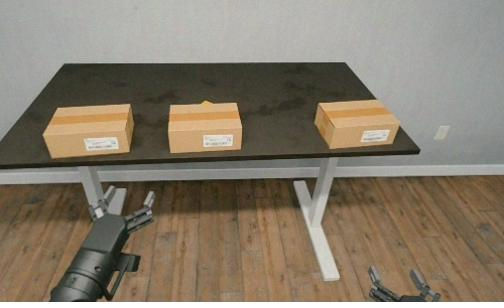

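Call:
{"api": "move", "payload": {
  "where": [
    [305,201],
    [269,205],
    [337,204],
    [268,248],
    [339,247],
    [303,226],
    [380,200],
    [415,215],
    [425,247],
    [232,205],
    [340,259],
    [480,262]
  ]
}}

Scene clock: 20.27 s.
Joint torques (N m): left_arm=[-14.31 10.07 -5.81 -14.16 0.12 -2.51 -0.03] | right_arm=[12.31 7.84 5.74 -14.15 0 -2.3 0.03]
base_odometry: x=+0.712 y=+0.903 heading=+0.902
turned_by_wheels: +0.000
turned_by_imu: +0.000
base_tilt: forward=+0.2 right=+0.8
where, head_camera: pixel (305, 201): x +1.316, y +0.271, z +1.012; pixel (269, 205): x +1.183, y +0.380, z +1.064; pixel (337, 204): x +1.392, y +0.146, z +0.963; pixel (268, 248): x +1.054, y +0.353, z +0.969; pixel (339, 247): x +1.100, y +0.106, z +0.967; pixel (303, 226): x +1.074, y +0.229, z +1.064; pixel (380, 200): x +1.459, y -0.041, z +0.963; pixel (415, 215): x +1.281, y -0.172, z +1.015; pixel (425, 247): x +1.150, y -0.204, z +0.965; pixel (232, 205): x +1.296, y +0.580, z +0.972; pixel (340, 259): x +1.895, y +0.154, z +0.197; pixel (480, 262): x +2.078, y -0.856, z +0.142. By the robot's depth camera.
base_status: done
joint_positions: body_ankle_rad=-0.200 body_knee_rad=+0.400 body_waist_pitch_rad=-0.200 body_waist_roll_rad=+0.000 body_waist_yaw_rad=+0.000 left_arm_joint1_rad=+1.722 left_arm_joint2_rad=-1.172 left_arm_joint3_rad=-1.590 left_arm_joint4_rad=-1.792 left_arm_joint5_rad=-0.442 left_arm_joint6_rad=-0.013 left_arm_joint7_rad=+0.012 left_gripper_rad=+0.000 right_arm_joint1_rad=-1.806 right_arm_joint2_rad=-1.183 right_arm_joint3_rad=+1.531 right_arm_joint4_rad=-1.729 right_arm_joint5_rad=+0.421 right_arm_joint6_rad=+0.076 right_arm_joint7_rad=+0.011 right_gripper_rad=+0.000 head_yaw_rad=+0.100 head_roll_rad=+0.000 head_pitch_rad=+0.200
joint_status: all done
arms_held: 0
arms_held_load: -
chest: x=+0.1062 y=+0.0000 z=+1.3667 quat_wxyz=(+1.000, +0.000, +0.000, +0.000) (m; base frame)
head_camera_pose: x=+0.2092 y=+0.0394 z=+1.7104 quat_wxyz=(+0.346, -0.662, +0.579, -0.327) (m; base frame)
left_hand: x=+0.6971 y=+0.3243 z=+1.1268 quat_wxyz=(+0.037, +0.681, -0.004, +0.731) pitch_deg=-4.2 heading_deg=-3.2 roll_deg=+177.4 fingers_toward=(+1.00, -0.06, +0.07) jaws_along=(-0.06, -1.00, +0.04) (m; base frame)
right_hand: x=+0.6647 y=-0.2948 z=+1.0018 quat_wxyz=(+0.053, -0.767, -0.022, -0.639) pitch_deg=+10.2 heading_deg=+6.4 roll_deg=+183.2 fingers_toward=(+0.98, +0.11, -0.18) jaws_along=(+0.10, -0.99, -0.05) (m; base frame)
pictures: none

Call:
{"api": "move", "payload": {
  "joints": {"body_ankle_rad":-0.4,"body_knee_rad":0.7,"body_waist_pitch_rad":0.2,"right_arm_joint1_rad":-2.445,"right_arm_joint2_rad":-1.518,"right_arm_joint3_rad":1.534,"right_arm_joint4_rad":-2.102,"right_arm_joint5_rad":0.31,"right_arm_joint6_rad":0.586,"right_arm_joint7_rad":-0.209,"head_pitch_rad":0.0}
}}

Call:
{"api": "move", "payload": {
  "target": {"side":"left","x":0.8,"y":0.32,"z":1.2,"pitch_deg":80,"heading_deg":0,"arc":true},
  "cameras": ["all"]
}}

Scene clock: 26.13 s.
Joint torques (N m): left_arm=[-1.32 8.23 -4.74 -12.57 0.11 -2.34 -0.03] | right_arm=[-17.56 -0.65 0.14 -8.74 -0.37 -0.21 -0.41]
move: done
base_odometry: x=+0.712 y=+0.903 heading=+0.902
turned_by_wheels: +0.000
turned_by_imu: -0.001
base_tilt: forward=+0.2 right=+0.7
base_status: not commanded
joint_positions: body_ankle_rad=-0.400 body_knee_rad=+0.700 body_waist_pitch_rad=+0.200 body_waist_roll_rad=+0.000 body_waist_yaw_rad=+0.000 left_arm_joint1_rad=+1.722 left_arm_joint2_rad=-1.172 left_arm_joint3_rad=-1.590 left_arm_joint4_rad=-1.792 left_arm_joint5_rad=-0.442 left_arm_joint6_rad=-0.013 left_arm_joint7_rad=+0.012 left_gripper_rad=+0.000 right_arm_joint1_rad=-2.442 right_arm_joint2_rad=-1.516 right_arm_joint3_rad=+1.534 right_arm_joint4_rad=-2.102 right_arm_joint5_rad=+0.311 right_arm_joint6_rad=+0.585 right_arm_joint7_rad=-0.208 right_gripper_rad=+0.000 head_yaw_rad=+0.100 head_roll_rad=+0.000 head_pitch_rad=+0.000
joint_status: all done
arms_held: 0
arms_held_load: -
chest: x=+0.2935 y=+0.0000 z=+1.2801 quat_wxyz=(+0.969, +0.000, +0.247, +0.000) (m; base frame)
head_camera_pose: x=+0.5419 y=+0.0375 z=+1.5605 quat_wxyz=(+0.261, -0.699, +0.629, -0.220) (m; base frame)
left_hand: x=+0.6971 y=+0.3244 z=+0.7865 quat_wxyz=(+0.036, +0.841, +0.006, +0.540) pitch_deg=+24.4 heading_deg=-3.5 roll_deg=+175.8 fingers_toward=(+0.91, -0.06, -0.41) jaws_along=(-0.03, -1.00, +0.07) (m; base frame)
right_hand: x=+0.2455 y=-0.2399 z=+0.6618 quat_wxyz=(+0.006, -0.993, +0.100, -0.057) pitch_deg=+83.5 heading_deg=+0.8 roll_deg=+192.2 fingers_toward=(+0.11, +0.00, -0.99) jaws_along=(-0.20, -0.98, -0.02) (m; base frame)
pictures: none

Scene clock: 26.43 s.
Joint torques (N m): left_arm=[-1.6 8.41 -4.83 -12.67 0.15 -2.32 -0.01] | right_arm=[-17.63 -0.81 -0.16 -8.79 -0.5 -0.27 -0.38]
move: refused
base_odometry: x=+0.712 y=+0.903 heading=+0.902
turned_by_wheels: +0.000
turned_by_imu: +0.000
base_tilt: forward=+0.2 right=+0.8
base_status: not commanded
joint_positions: body_ankle_rad=-0.400 body_knee_rad=+0.700 body_waist_pitch_rad=+0.200 body_waist_roll_rad=+0.000 body_waist_yaw_rad=+0.000 left_arm_joint1_rad=+1.722 left_arm_joint2_rad=-1.172 left_arm_joint3_rad=-1.590 left_arm_joint4_rad=-1.792 left_arm_joint5_rad=-0.442 left_arm_joint6_rad=-0.013 left_arm_joint7_rad=+0.012 left_gripper_rad=+0.000 right_arm_joint1_rad=-2.442 right_arm_joint2_rad=-1.516 right_arm_joint3_rad=+1.534 right_arm_joint4_rad=-2.102 right_arm_joint5_rad=+0.311 right_arm_joint6_rad=+0.585 right_arm_joint7_rad=-0.208 right_gripper_rad=+0.000 head_yaw_rad=+0.100 head_roll_rad=+0.000 head_pitch_rad=+0.000
joint_status: not commanded
arms_held: 0
arms_held_load: -
chest: x=+0.2935 y=+0.0000 z=+1.2801 quat_wxyz=(+0.969, +0.000, +0.247, +0.000) (m; base frame)
head_camera_pose: x=+0.5419 y=+0.0375 z=+1.5605 quat_wxyz=(+0.261, -0.699, +0.629, -0.220) (m; base frame)
left_hand: x=+0.6971 y=+0.3244 z=+0.7865 quat_wxyz=(+0.036, +0.841, +0.006, +0.540) pitch_deg=+24.4 heading_deg=-3.5 roll_deg=+175.8 fingers_toward=(+0.91, -0.06, -0.41) jaws_along=(-0.03, -1.00, +0.07) (m; base frame)
left_hand_status: refused: the best posture that gets there brings the left wrist within 0.00 rad of the stop that joints 6 and 7 share (needs 0.10 rad clear). Nothing moved. A plan exists at "pitch_deg" 65 (an arc).
right_hand: x=+0.2455 y=-0.2399 z=+0.6618 quat_wxyz=(+0.006, -0.993, +0.100, -0.057) pitch_deg=+83.5 heading_deg=+0.8 roll_deg=+192.2 fingers_toward=(+0.11, +0.00, -0.99) jaws_along=(-0.20, -0.98, -0.02) (m; base frame)
pictures: head_camera, left_wrist_camera, right_wrist_camera
camera_calibration:
head_camera: T_world_to_cam=[[0.112669, -0.993414, -0.0208438, 0.00869284], [-0.764607, -0.0732835, -0.640317, 1.41626], [0.634572, 0.0880813, -0.767828, 0.851061], [0, 0, 0, 1]] pos_world=[0.541844, 0.0374616, 1.56051]
left_wrist_camera: T_world_to_cam=[[0.0240982, 0.997491, -0.0665687, -0.294832], [-0.0621242, 0.0679535, 0.995752, -0.746897], [0.997777, -0.0198604, 0.0636058, -0.607292], [0, 0, 0, 1]] pos_world=[0.566647, 0.332785, 0.762726]
right_wrist_camera: T_world_to_cam=[[0.175722, 0.983872, 0.0334383, 0.165868], [0.776414, -0.159393, 0.609733, -0.62584], [0.605229, -0.0811817, -0.791901, 0.494298], [0, 0, 0, 1]] pos_world=[0.157601, -0.222819, 0.767484]

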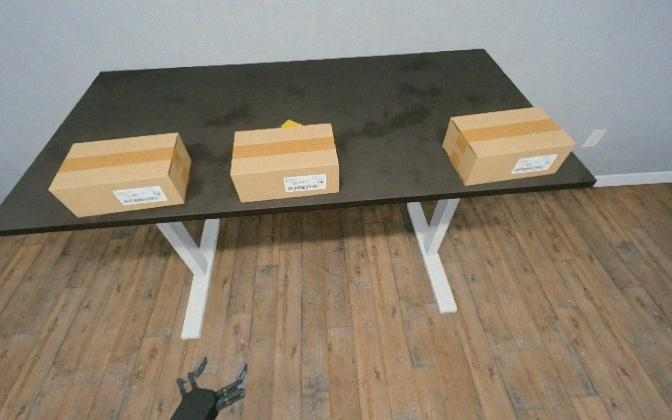

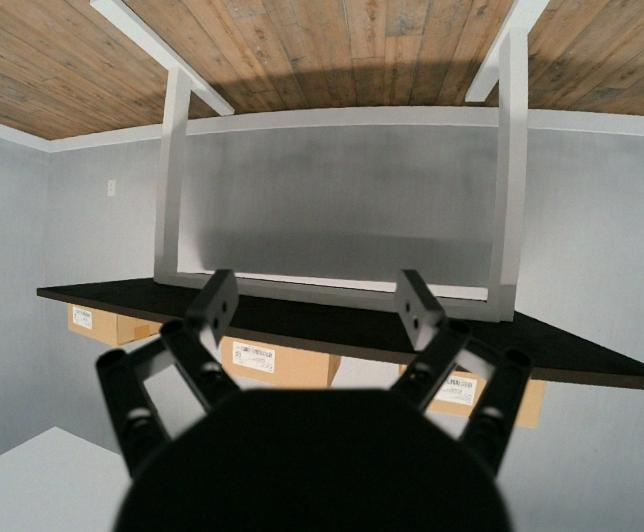

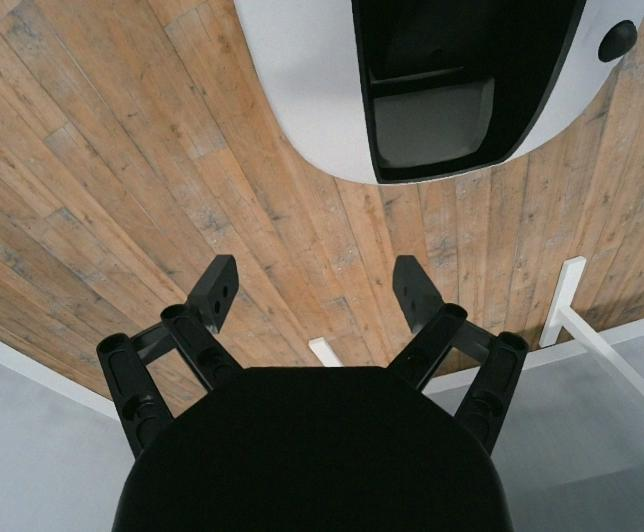

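Call:
{"api": "move", "payload": {
  "target": {"side":"left","x":0.8,"y":0.28,"z":1.2,"pitch_deg":60,"heading_deg":0,"roll_deg":0,"arc":true},
  "cameras": ["head_camera","left_wrist_camera"]
}}

Call:
{"api": "move", "payload": {
  "where": [
    [291,125],
    [283,127],
    [299,127],
    [232,160],
    [332,126],
    [380,206]
  ]
}}

Scene clock: 33.20 s.
Joint torques (N m): left_arm=[-21.72 10.34 -8.01 10.73 0.79 0.71 -0.29] | right_arm=[-16.96 -0.99 0.02 -8.34 -0.23 -0.24 -0.37]
move: done
base_odometry: x=+0.712 y=+0.903 heading=+0.902
turned_by_wheels: +0.000
turned_by_imu: -0.001
base_tilt: forward=+0.2 right=+0.8
base_status: not commanded
joint_positions: body_ankle_rad=-0.400 body_knee_rad=+0.700 body_waist_pitch_rad=+0.200 body_waist_roll_rad=+0.000 body_waist_yaw_rad=+0.000 left_arm_joint1_rad=+1.291 left_arm_joint2_rad=+0.988 left_arm_joint3_rad=-1.905 left_arm_joint4_rad=-1.806 left_arm_joint5_rad=+0.142 left_arm_joint6_rad=-0.724 left_arm_joint7_rad=-0.555 left_gripper_rad=+0.000 right_arm_joint1_rad=-2.443 right_arm_joint2_rad=-1.516 right_arm_joint3_rad=+1.534 right_arm_joint4_rad=-2.102 right_arm_joint5_rad=+0.311 right_arm_joint6_rad=+0.585 right_arm_joint7_rad=-0.208 right_gripper_rad=+0.000 head_yaw_rad=+0.100 head_roll_rad=+0.000 head_pitch_rad=+0.000
joint_status: not commanded
arms_held: 0
arms_held_load: -
chest: x=+0.2935 y=+0.0000 z=+1.2801 quat_wxyz=(+0.969, +0.000, +0.247, +0.000) (m; base frame)
head_camera_pose: x=+0.5419 y=+0.0375 z=+1.5605 quat_wxyz=(+0.261, -0.699, +0.629, -0.220) (m; base frame)
left_hand: x=+0.8002 y=+0.2798 z=+1.1990 quat_wxyz=(-0.258, +0.001, -0.966, +0.003) pitch_deg=+60.1 heading_deg=-0.5 roll_deg=-0.6 fingers_toward=(+0.50, +0.00, -0.87) jaws_along=(+0.00, +1.00, -0.01) (m; base frame)
left_hand_status: reached (checked arc, turning the hand the other way up, to end with the hand's camera side up, planned for 4.7 s): 1 mm and 0.3 deg off.
right_hand: x=+0.2451 y=-0.2398 z=+0.6619 quat_wxyz=(+0.006, -0.993, +0.100, -0.056) pitch_deg=+83.5 heading_deg=+0.8 roll_deg=+192.2 fingers_toward=(+0.11, +0.00, -0.99) jaws_along=(-0.20, -0.98, -0.02) (m; base frame)
pictures: head_camera, left_wrist_camera
camera_calibration:
head_camera: T_world_to_cam=[[0.112669, -0.993414, -0.0208438, 0.00869284], [-0.764607, -0.0732835, -0.640317, 1.41626], [0.634572, 0.0880813, -0.767828, 0.851061], [0, 0, 0, 1]] pos_world=[0.541844, 0.0374616, 1.56051]
left_wrist_camera: T_world_to_cam=[[0.000200995, -0.999935, 0.0114157, 0.259087], [-0.999524, -0.00055312, -0.0308508, 0.851947], [0.0308551, -0.0114041, -0.999459, 1.30872], [0, 0, 0, 1]] pos_world=[0.811108, 0.274466, 1.33134]

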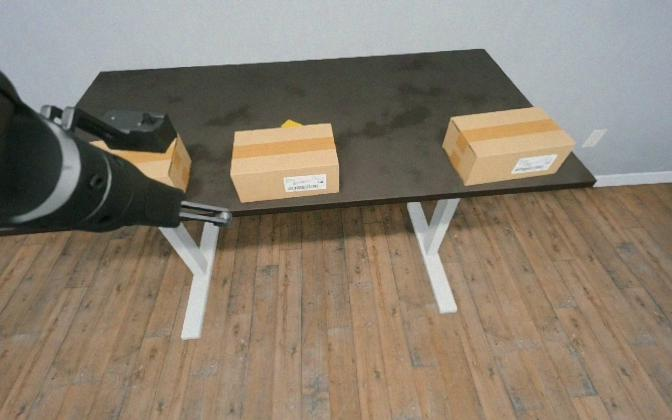

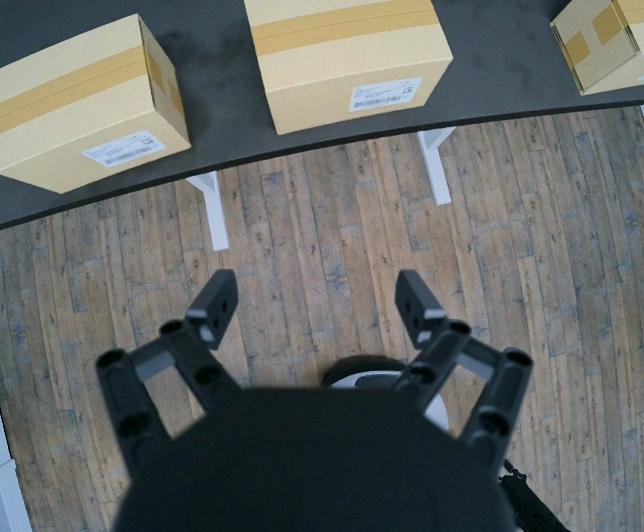

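Scene clock: 33.20 s.
Joint torques (N m): left_arm=[-21.72 10.34 -8.01 10.73 0.79 0.71 -0.29] | right_arm=[-16.96 -0.99 0.02 -8.34 -0.23 -0.24 -0.37]
base_odometry: x=+0.712 y=+0.903 heading=+0.902
turned_by_wheels: +0.000
turned_by_imu: +0.000
base_tilt: forward=+0.2 right=+0.8
where, head_camera: pixel (291, 125): x +1.301, y +0.264, z +1.008; pixel (283, 127): x +1.217, y +0.261, z +1.061; pixel (299, 127): x +1.221, y +0.220, z +1.061; pixel (232, 160): x +1.082, y +0.353, z +1.061; pixel (332, 126): x +1.365, y +0.154, z +0.965; pixel (380, 206): x +1.861, y -0.060, z +0.030. By the robot's depth camera.
base_status: not commanded
joint_positions: body_ankle_rad=-0.400 body_knee_rad=+0.700 body_waist_pitch_rad=+0.200 body_waist_roll_rad=+0.000 body_waist_yaw_rad=+0.000 left_arm_joint1_rad=+1.291 left_arm_joint2_rad=+0.988 left_arm_joint3_rad=-1.905 left_arm_joint4_rad=-1.806 left_arm_joint5_rad=+0.142 left_arm_joint6_rad=-0.724 left_arm_joint7_rad=-0.555 left_gripper_rad=+0.000 right_arm_joint1_rad=-2.443 right_arm_joint2_rad=-1.516 right_arm_joint3_rad=+1.534 right_arm_joint4_rad=-2.102 right_arm_joint5_rad=+0.311 right_arm_joint6_rad=+0.585 right_arm_joint7_rad=-0.208 right_gripper_rad=+0.000 head_yaw_rad=+0.100 head_roll_rad=+0.000 head_pitch_rad=+0.000
joint_status: not commanded
arms_held: 0
arms_held_load: -
chest: x=+0.2935 y=+0.0000 z=+1.2801 quat_wxyz=(+0.969, +0.000, +0.247, +0.000) (m; base frame)
head_camera_pose: x=+0.5419 y=+0.0375 z=+1.5605 quat_wxyz=(+0.261, -0.699, +0.629, -0.220) (m; base frame)
left_hand: x=+0.8002 y=+0.2798 z=+1.1990 quat_wxyz=(-0.258, +0.001, -0.966, +0.003) pitch_deg=+60.1 heading_deg=-0.5 roll_deg=-0.6 fingers_toward=(+0.50, +0.00, -0.87) jaws_along=(+0.00, +1.00, -0.01) (m; base frame)
left_hand_status: reached (checked arc, turning the hand the other way up, to end with the hand's camera side up, planned for 4.7 s): 1 mm and 0.3 deg off.
right_hand: x=+0.2451 y=-0.2398 z=+0.6619 quat_wxyz=(+0.006, -0.993, +0.100, -0.056) pitch_deg=+83.5 heading_deg=+0.8 roll_deg=+192.2 fingers_toward=(+0.11, +0.00, -0.99) jaws_along=(-0.20, -0.98, -0.02) (m; base frame)
pictures: none

Call:
{"api": "move", "payload": {
  "base": {"translate_m":0.45},
  "cameras": ["head_camera","left_wrist_camera"]
}}

Scene clock: 37.60 s.
Joint torques (N m): left_arm=[-21.37 10.35 -8.07 11.2 0.75 0.83 -0.07] | right_arm=[-17.45 -1.06 -0.02 -8.01 -0.17 -0.34 -0.43]
move: done
base_odometry: x=+0.989 y=+1.257 heading=+0.903
turned_by_wheels: +0.001
turned_by_imu: +0.000
base_tilt: forward=+0.2 right=+0.9
base_status: done
joint_positions: body_ankle_rad=-0.400 body_knee_rad=+0.700 body_waist_pitch_rad=+0.200 body_waist_roll_rad=+0.000 body_waist_yaw_rad=+0.000 left_arm_joint1_rad=+1.290 left_arm_joint2_rad=+0.989 left_arm_joint3_rad=-1.905 left_arm_joint4_rad=-1.806 left_arm_joint5_rad=+0.143 left_arm_joint6_rad=-0.725 left_arm_joint7_rad=-0.555 left_gripper_rad=+0.000 right_arm_joint1_rad=-2.444 right_arm_joint2_rad=-1.516 right_arm_joint3_rad=+1.534 right_arm_joint4_rad=-2.102 right_arm_joint5_rad=+0.311 right_arm_joint6_rad=+0.586 right_arm_joint7_rad=-0.208 right_gripper_rad=+0.000 head_yaw_rad=+0.100 head_roll_rad=+0.000 head_pitch_rad=+0.000
joint_status: not commanded
arms_held: 0
arms_held_load: -
chest: x=+0.2937 y=+0.0000 z=+1.2800 quat_wxyz=(+0.969, +0.000, +0.248, +0.000) (m; base frame)
head_camera_pose: x=+0.5421 y=+0.0375 z=+1.5603 quat_wxyz=(+0.260, -0.699, +0.629, -0.219) (m; base frame)
left_hand: x=+0.8001 y=+0.2798 z=+1.1989 quat_wxyz=(-0.258, +0.001, -0.966, +0.002) pitch_deg=+60.1 heading_deg=-0.4 roll_deg=-0.5 fingers_toward=(+0.50, +0.00, -0.87) jaws_along=(+0.00, +1.00, +0.00) (m; base frame)
right_hand: x=+0.2445 y=-0.2399 z=+0.6619 quat_wxyz=(+0.006, -0.993, +0.100, -0.056) pitch_deg=+83.6 heading_deg=+0.7 roll_deg=+192.1 fingers_toward=(+0.11, +0.00, -0.99) jaws_along=(-0.20, -0.98, -0.02) (m; base frame)
pictures: head_camera, left_wrist_camera
camera_calibration:
head_camera: T_world_to_cam=[[0.112667, -0.993413, -0.0208838, 0.00871829], [-0.764837, -0.0732881, -0.640042, 1.41606], [0.634296, 0.0880843, -0.768056, 0.851223], [0, 0, 0, 1]] pos_world=[0.542143, 0.0374616, 1.56031]
left_wrist_camera: T_world_to_cam=[[-0.000441172, -0.999952, 0.00979377, 0.261671], [-0.999539, 0.000143577, -0.0303661, 0.851016], [0.0303632, -0.00980265, -0.999491, 1.30862], [0, 0, 0, 1]] pos_world=[0.811005, 0.274364, 1.33123]

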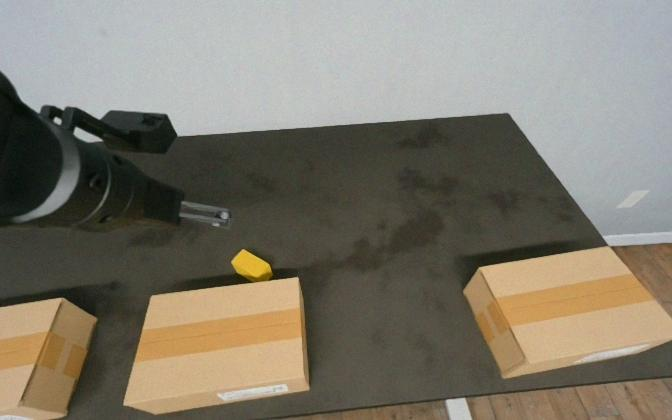

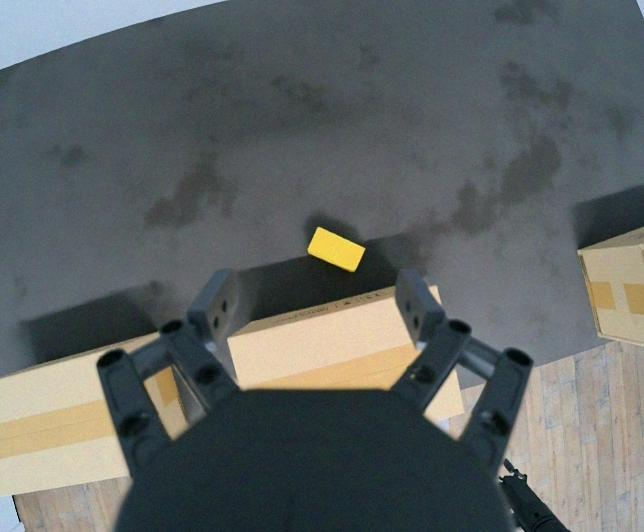

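Call:
{"api": "move", "payload": {
  "target": {"side":"left","x":0.838,"y":0.251,"z":1.12,"pitch_deg":74,"heading_deg":-28,"roll_deg":0,"arc":false},
  "cameras": ["head_camera","left_wrist_camera"]
}}

Scene clock: 44.10 s.
Joint torques (N m): left_arm=[-27.78 7.58 -6.06 12.51 0.2 0.57 0.45] | right_arm=[-17.41 -0.6 -0.11 -8.32 -0.25 -0.31 -0.41]
move: done
base_odometry: x=+0.989 y=+1.257 heading=+0.903
turned_by_wheels: +0.000
turned_by_imu: -0.001
base_tilt: forward=+0.2 right=+0.8
base_status: not commanded
joint_positions: body_ankle_rad=-0.400 body_knee_rad=+0.700 body_waist_pitch_rad=+0.200 body_waist_roll_rad=+0.000 body_waist_yaw_rad=+0.000 left_arm_joint1_rad=+1.692 left_arm_joint2_rad=+1.206 left_arm_joint3_rad=-1.857 left_arm_joint4_rad=-1.359 left_arm_joint5_rad=+0.954 left_arm_joint6_rad=-0.912 left_arm_joint7_rad=+0.467 left_gripper_rad=+0.000 right_arm_joint1_rad=-2.444 right_arm_joint2_rad=-1.516 right_arm_joint3_rad=+1.534 right_arm_joint4_rad=-2.102 right_arm_joint5_rad=+0.311 right_arm_joint6_rad=+0.586 right_arm_joint7_rad=-0.208 right_gripper_rad=+0.000 head_yaw_rad=+0.100 head_roll_rad=+0.000 head_pitch_rad=+0.000
joint_status: not commanded
arms_held: 0
arms_held_load: -
chest: x=+0.2937 y=+0.0000 z=+1.2800 quat_wxyz=(+0.969, +0.000, +0.248, +0.000) (m; base frame)
head_camera_pose: x=+0.5421 y=+0.0375 z=+1.5603 quat_wxyz=(+0.261, -0.699, +0.629, -0.219) (m; base frame)
left_hand: x=+0.8379 y=+0.2519 z=+1.1204 quat_wxyz=(-0.136, -0.238, -0.961, +0.034) pitch_deg=+73.9 heading_deg=-28.1 roll_deg=-0.2 fingers_toward=(+0.24, -0.13, -0.96) jaws_along=(+0.47, +0.88, +0.00) (m; base frame)
left_hand_status: reached (straight line, to end with the hand's camera side forward, planned for 2.5 s): 1 mm and 0.2 deg off.
right_hand: x=+0.2445 y=-0.2399 z=+0.6619 quat_wxyz=(+0.006, -0.993, +0.100, -0.056) pitch_deg=+83.6 heading_deg=+0.7 roll_deg=+192.1 fingers_toward=(+0.11, +0.00, -0.99) jaws_along=(-0.20, -0.98, -0.02) (m; base frame)
pictures: head_camera, left_wrist_camera
camera_calibration:
head_camera: T_world_to_cam=[[0.112672, -0.993413, -0.0208682, 0.00869144], [-0.764746, -0.0732892, -0.64015, 1.41618], [0.634404, 0.0880855, -0.767967, 0.851025], [0, 0, 0, 1]] pos_world=[0.542143, 0.0374616, 1.56031]
left_wrist_camera: T_world_to_cam=[[-0.467226, -0.88411, 0.00694625, 0.599671], [-0.863916, 0.458197, 0.209057, 0.389188], [-0.188012, 0.0916759, -0.977879, 1.36196], [0, 0, 0, 1]] pos_world=[0.872473, 0.226992, 1.2463]

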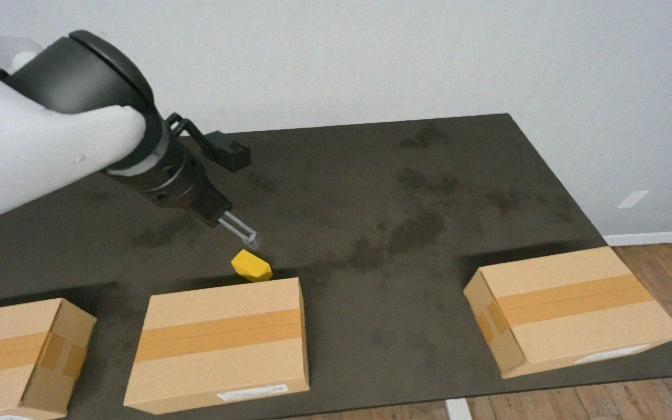

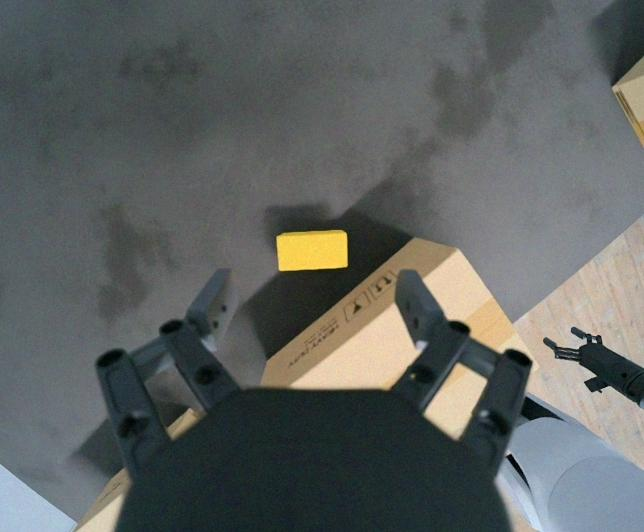

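Call:
{"api": "move", "payload": {
  "target": {"side":"left","x":0.844,"y":0.250,"z":0.99,"pitch_deg":75,"heading_deg":-28,"roll_deg":0},
  "cameras": ["left_wrist_camera"]
}}

Call:
{"api": "move", "payload": {
  "joints": {"left_gripper_rad":-0.6},
  "cameras": ["left_wrist_camera"]
}}

Scene clock: 47.37 s.
Joint torques (N m): left_arm=[-31.11 6.09 -6.08 11.12 -0.33 0.89 -0.23] | right_arm=[-16.97 -1.09 0.03 -8.27 -0.4 -0.31 -0.28]
move: done
base_odometry: x=+0.989 y=+1.257 heading=+0.903
turned_by_wheels: +0.000
turned_by_imu: +0.000
base_tilt: forward=+0.2 right=+0.8
base_status: not commanded
joint_positions: body_ankle_rad=-0.400 body_knee_rad=+0.700 body_waist_pitch_rad=+0.200 body_waist_roll_rad=+0.000 body_waist_yaw_rad=+0.000 left_arm_joint1_rad=+1.937 left_arm_joint2_rad=+1.208 left_arm_joint3_rad=-1.848 left_arm_joint4_rad=-1.399 left_arm_joint5_rad=+0.862 left_arm_joint6_rad=-0.686 left_arm_joint7_rad=+0.275 left_gripper_rad=+0.000 right_arm_joint1_rad=-2.444 right_arm_joint2_rad=-1.516 right_arm_joint3_rad=+1.534 right_arm_joint4_rad=-2.102 right_arm_joint5_rad=+0.311 right_arm_joint6_rad=+0.586 right_arm_joint7_rad=-0.208 right_gripper_rad=+0.000 head_yaw_rad=+0.100 head_roll_rad=+0.000 head_pitch_rad=+0.000
joint_status: not commanded
arms_held: 0
arms_held_load: -
chest: x=+0.2937 y=+0.0000 z=+1.2800 quat_wxyz=(+0.969, +0.000, +0.248, +0.000) (m; base frame)
head_camera_pose: x=+0.5421 y=+0.0375 z=+1.5603 quat_wxyz=(+0.261, -0.699, +0.629, -0.219) (m; base frame)
left_hand: x=+0.8430 y=+0.2508 z=+0.9898 quat_wxyz=(-0.126, -0.239, -0.962, +0.033) pitch_deg=+75.1 heading_deg=-28.4 roll_deg=-0.6 fingers_toward=(+0.23, -0.12, -0.97) jaws_along=(+0.47, +0.88, +0.00) (m; base frame)
left_hand_status: reached (straight line, to end with the hand's camera side forward, planned for 0.9 s): 1 mm and 0.2 deg off.
right_hand: x=+0.2445 y=-0.2399 z=+0.6619 quat_wxyz=(+0.006, -0.993, +0.100, -0.056) pitch_deg=+83.6 heading_deg=+0.7 roll_deg=+192.1 fingers_toward=(+0.11, +0.00, -0.99) jaws_along=(-0.20, -0.98, -0.02) (m; base frame)
pictures: left_wrist_camera
camera_calibration:
left_wrist_camera: T_world_to_cam=[[-0.46756, -0.883921, 0.00848721, 0.600628], [-0.8596, 0.456891, 0.228777, 0.398569], [-0.206098, 0.0996713, -0.973442, 1.24419], [0, 0, 0, 1]] pos_world=[0.879866, 0.224794, 1.11487]

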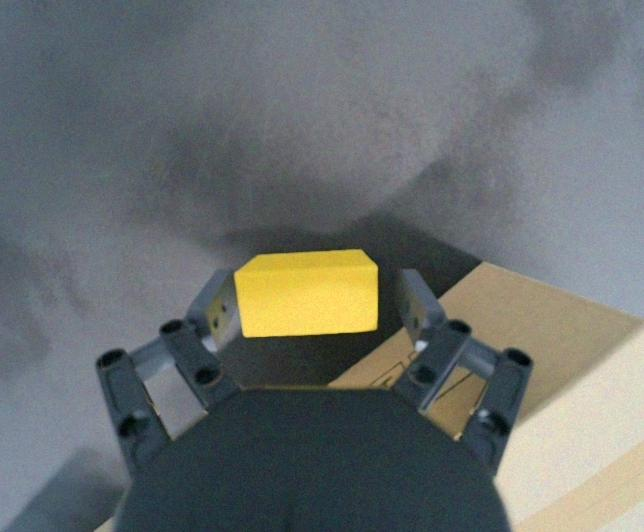

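Scene clock: 48.37 s.
Joint torques (N m): left_arm=[-30.45 6.44 -5.71 10.35 -0.19 0.79 -0.09] | right_arm=[-17.22 -0.19 -0.04 -8.22 -0.32 -0.35 -0.34]
move: off_target
base_odometry: x=+0.989 y=+1.257 heading=+0.903
turned_by_wheels: +0.000
turned_by_imu: +0.000
base_tilt: forward=+0.2 right=+1.0
base_status: not commanded
joint_positions: body_ankle_rad=-0.400 body_knee_rad=+0.700 body_waist_pitch_rad=+0.200 body_waist_roll_rad=+0.000 body_waist_yaw_rad=+0.000 left_arm_joint1_rad=+1.936 left_arm_joint2_rad=+1.209 left_arm_joint3_rad=-1.849 left_arm_joint4_rad=-1.398 left_arm_joint5_rad=+0.862 left_arm_joint6_rad=-0.685 left_arm_joint7_rad=+0.275 left_gripper_rad=-0.289 right_arm_joint1_rad=-2.444 right_arm_joint2_rad=-1.516 right_arm_joint3_rad=+1.534 right_arm_joint4_rad=-2.102 right_arm_joint5_rad=+0.311 right_arm_joint6_rad=+0.586 right_arm_joint7_rad=-0.208 right_gripper_rad=+0.000 head_yaw_rad=+0.100 head_roll_rad=+0.000 head_pitch_rad=+0.000
joint_status: left_gripper_rad off_target (ended at -0.289, target -0.600)
arms_held: 0
arms_held_load: -
chest: x=+0.2937 y=+0.0000 z=+1.2800 quat_wxyz=(+0.969, +0.000, +0.248, +0.000) (m; base frame)
head_camera_pose: x=+0.5421 y=+0.0375 z=+1.5603 quat_wxyz=(+0.261, -0.699, +0.629, -0.219) (m; base frame)
left_hand: x=+0.8441 y=+0.2505 z=+0.9910 quat_wxyz=(-0.127, -0.239, -0.962, +0.032) pitch_deg=+74.9 heading_deg=-28.2 roll_deg=-0.4 fingers_toward=(+0.23, -0.12, -0.97) jaws_along=(+0.47, +0.88, +0.00) (m; base frame)
right_hand: x=+0.2445 y=-0.2399 z=+0.6619 quat_wxyz=(+0.006, -0.993, +0.100, -0.056) pitch_deg=+83.6 heading_deg=+0.7 roll_deg=+192.1 fingers_toward=(+0.11, +0.00, -0.99) jaws_along=(-0.20, -0.98, -0.02) (m; base frame)
pictures: left_wrist_camera
camera_calibration:
left_wrist_camera: T_world_to_cam=[[-0.467637, -0.883888, 0.00756227, 0.601861], [-0.860249, 0.457064, 0.225973, 0.402628], [-0.203192, 0.0991681, -0.974104, 1.24392], [0, 0, 0, 1]] pos_world=[0.880566, 0.224594, 1.11617]

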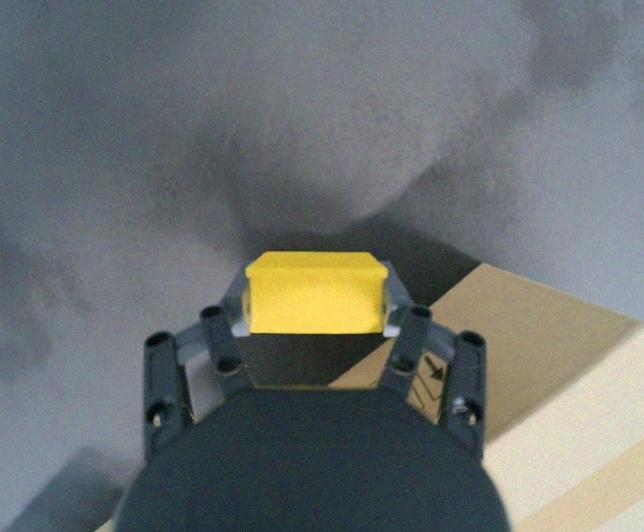

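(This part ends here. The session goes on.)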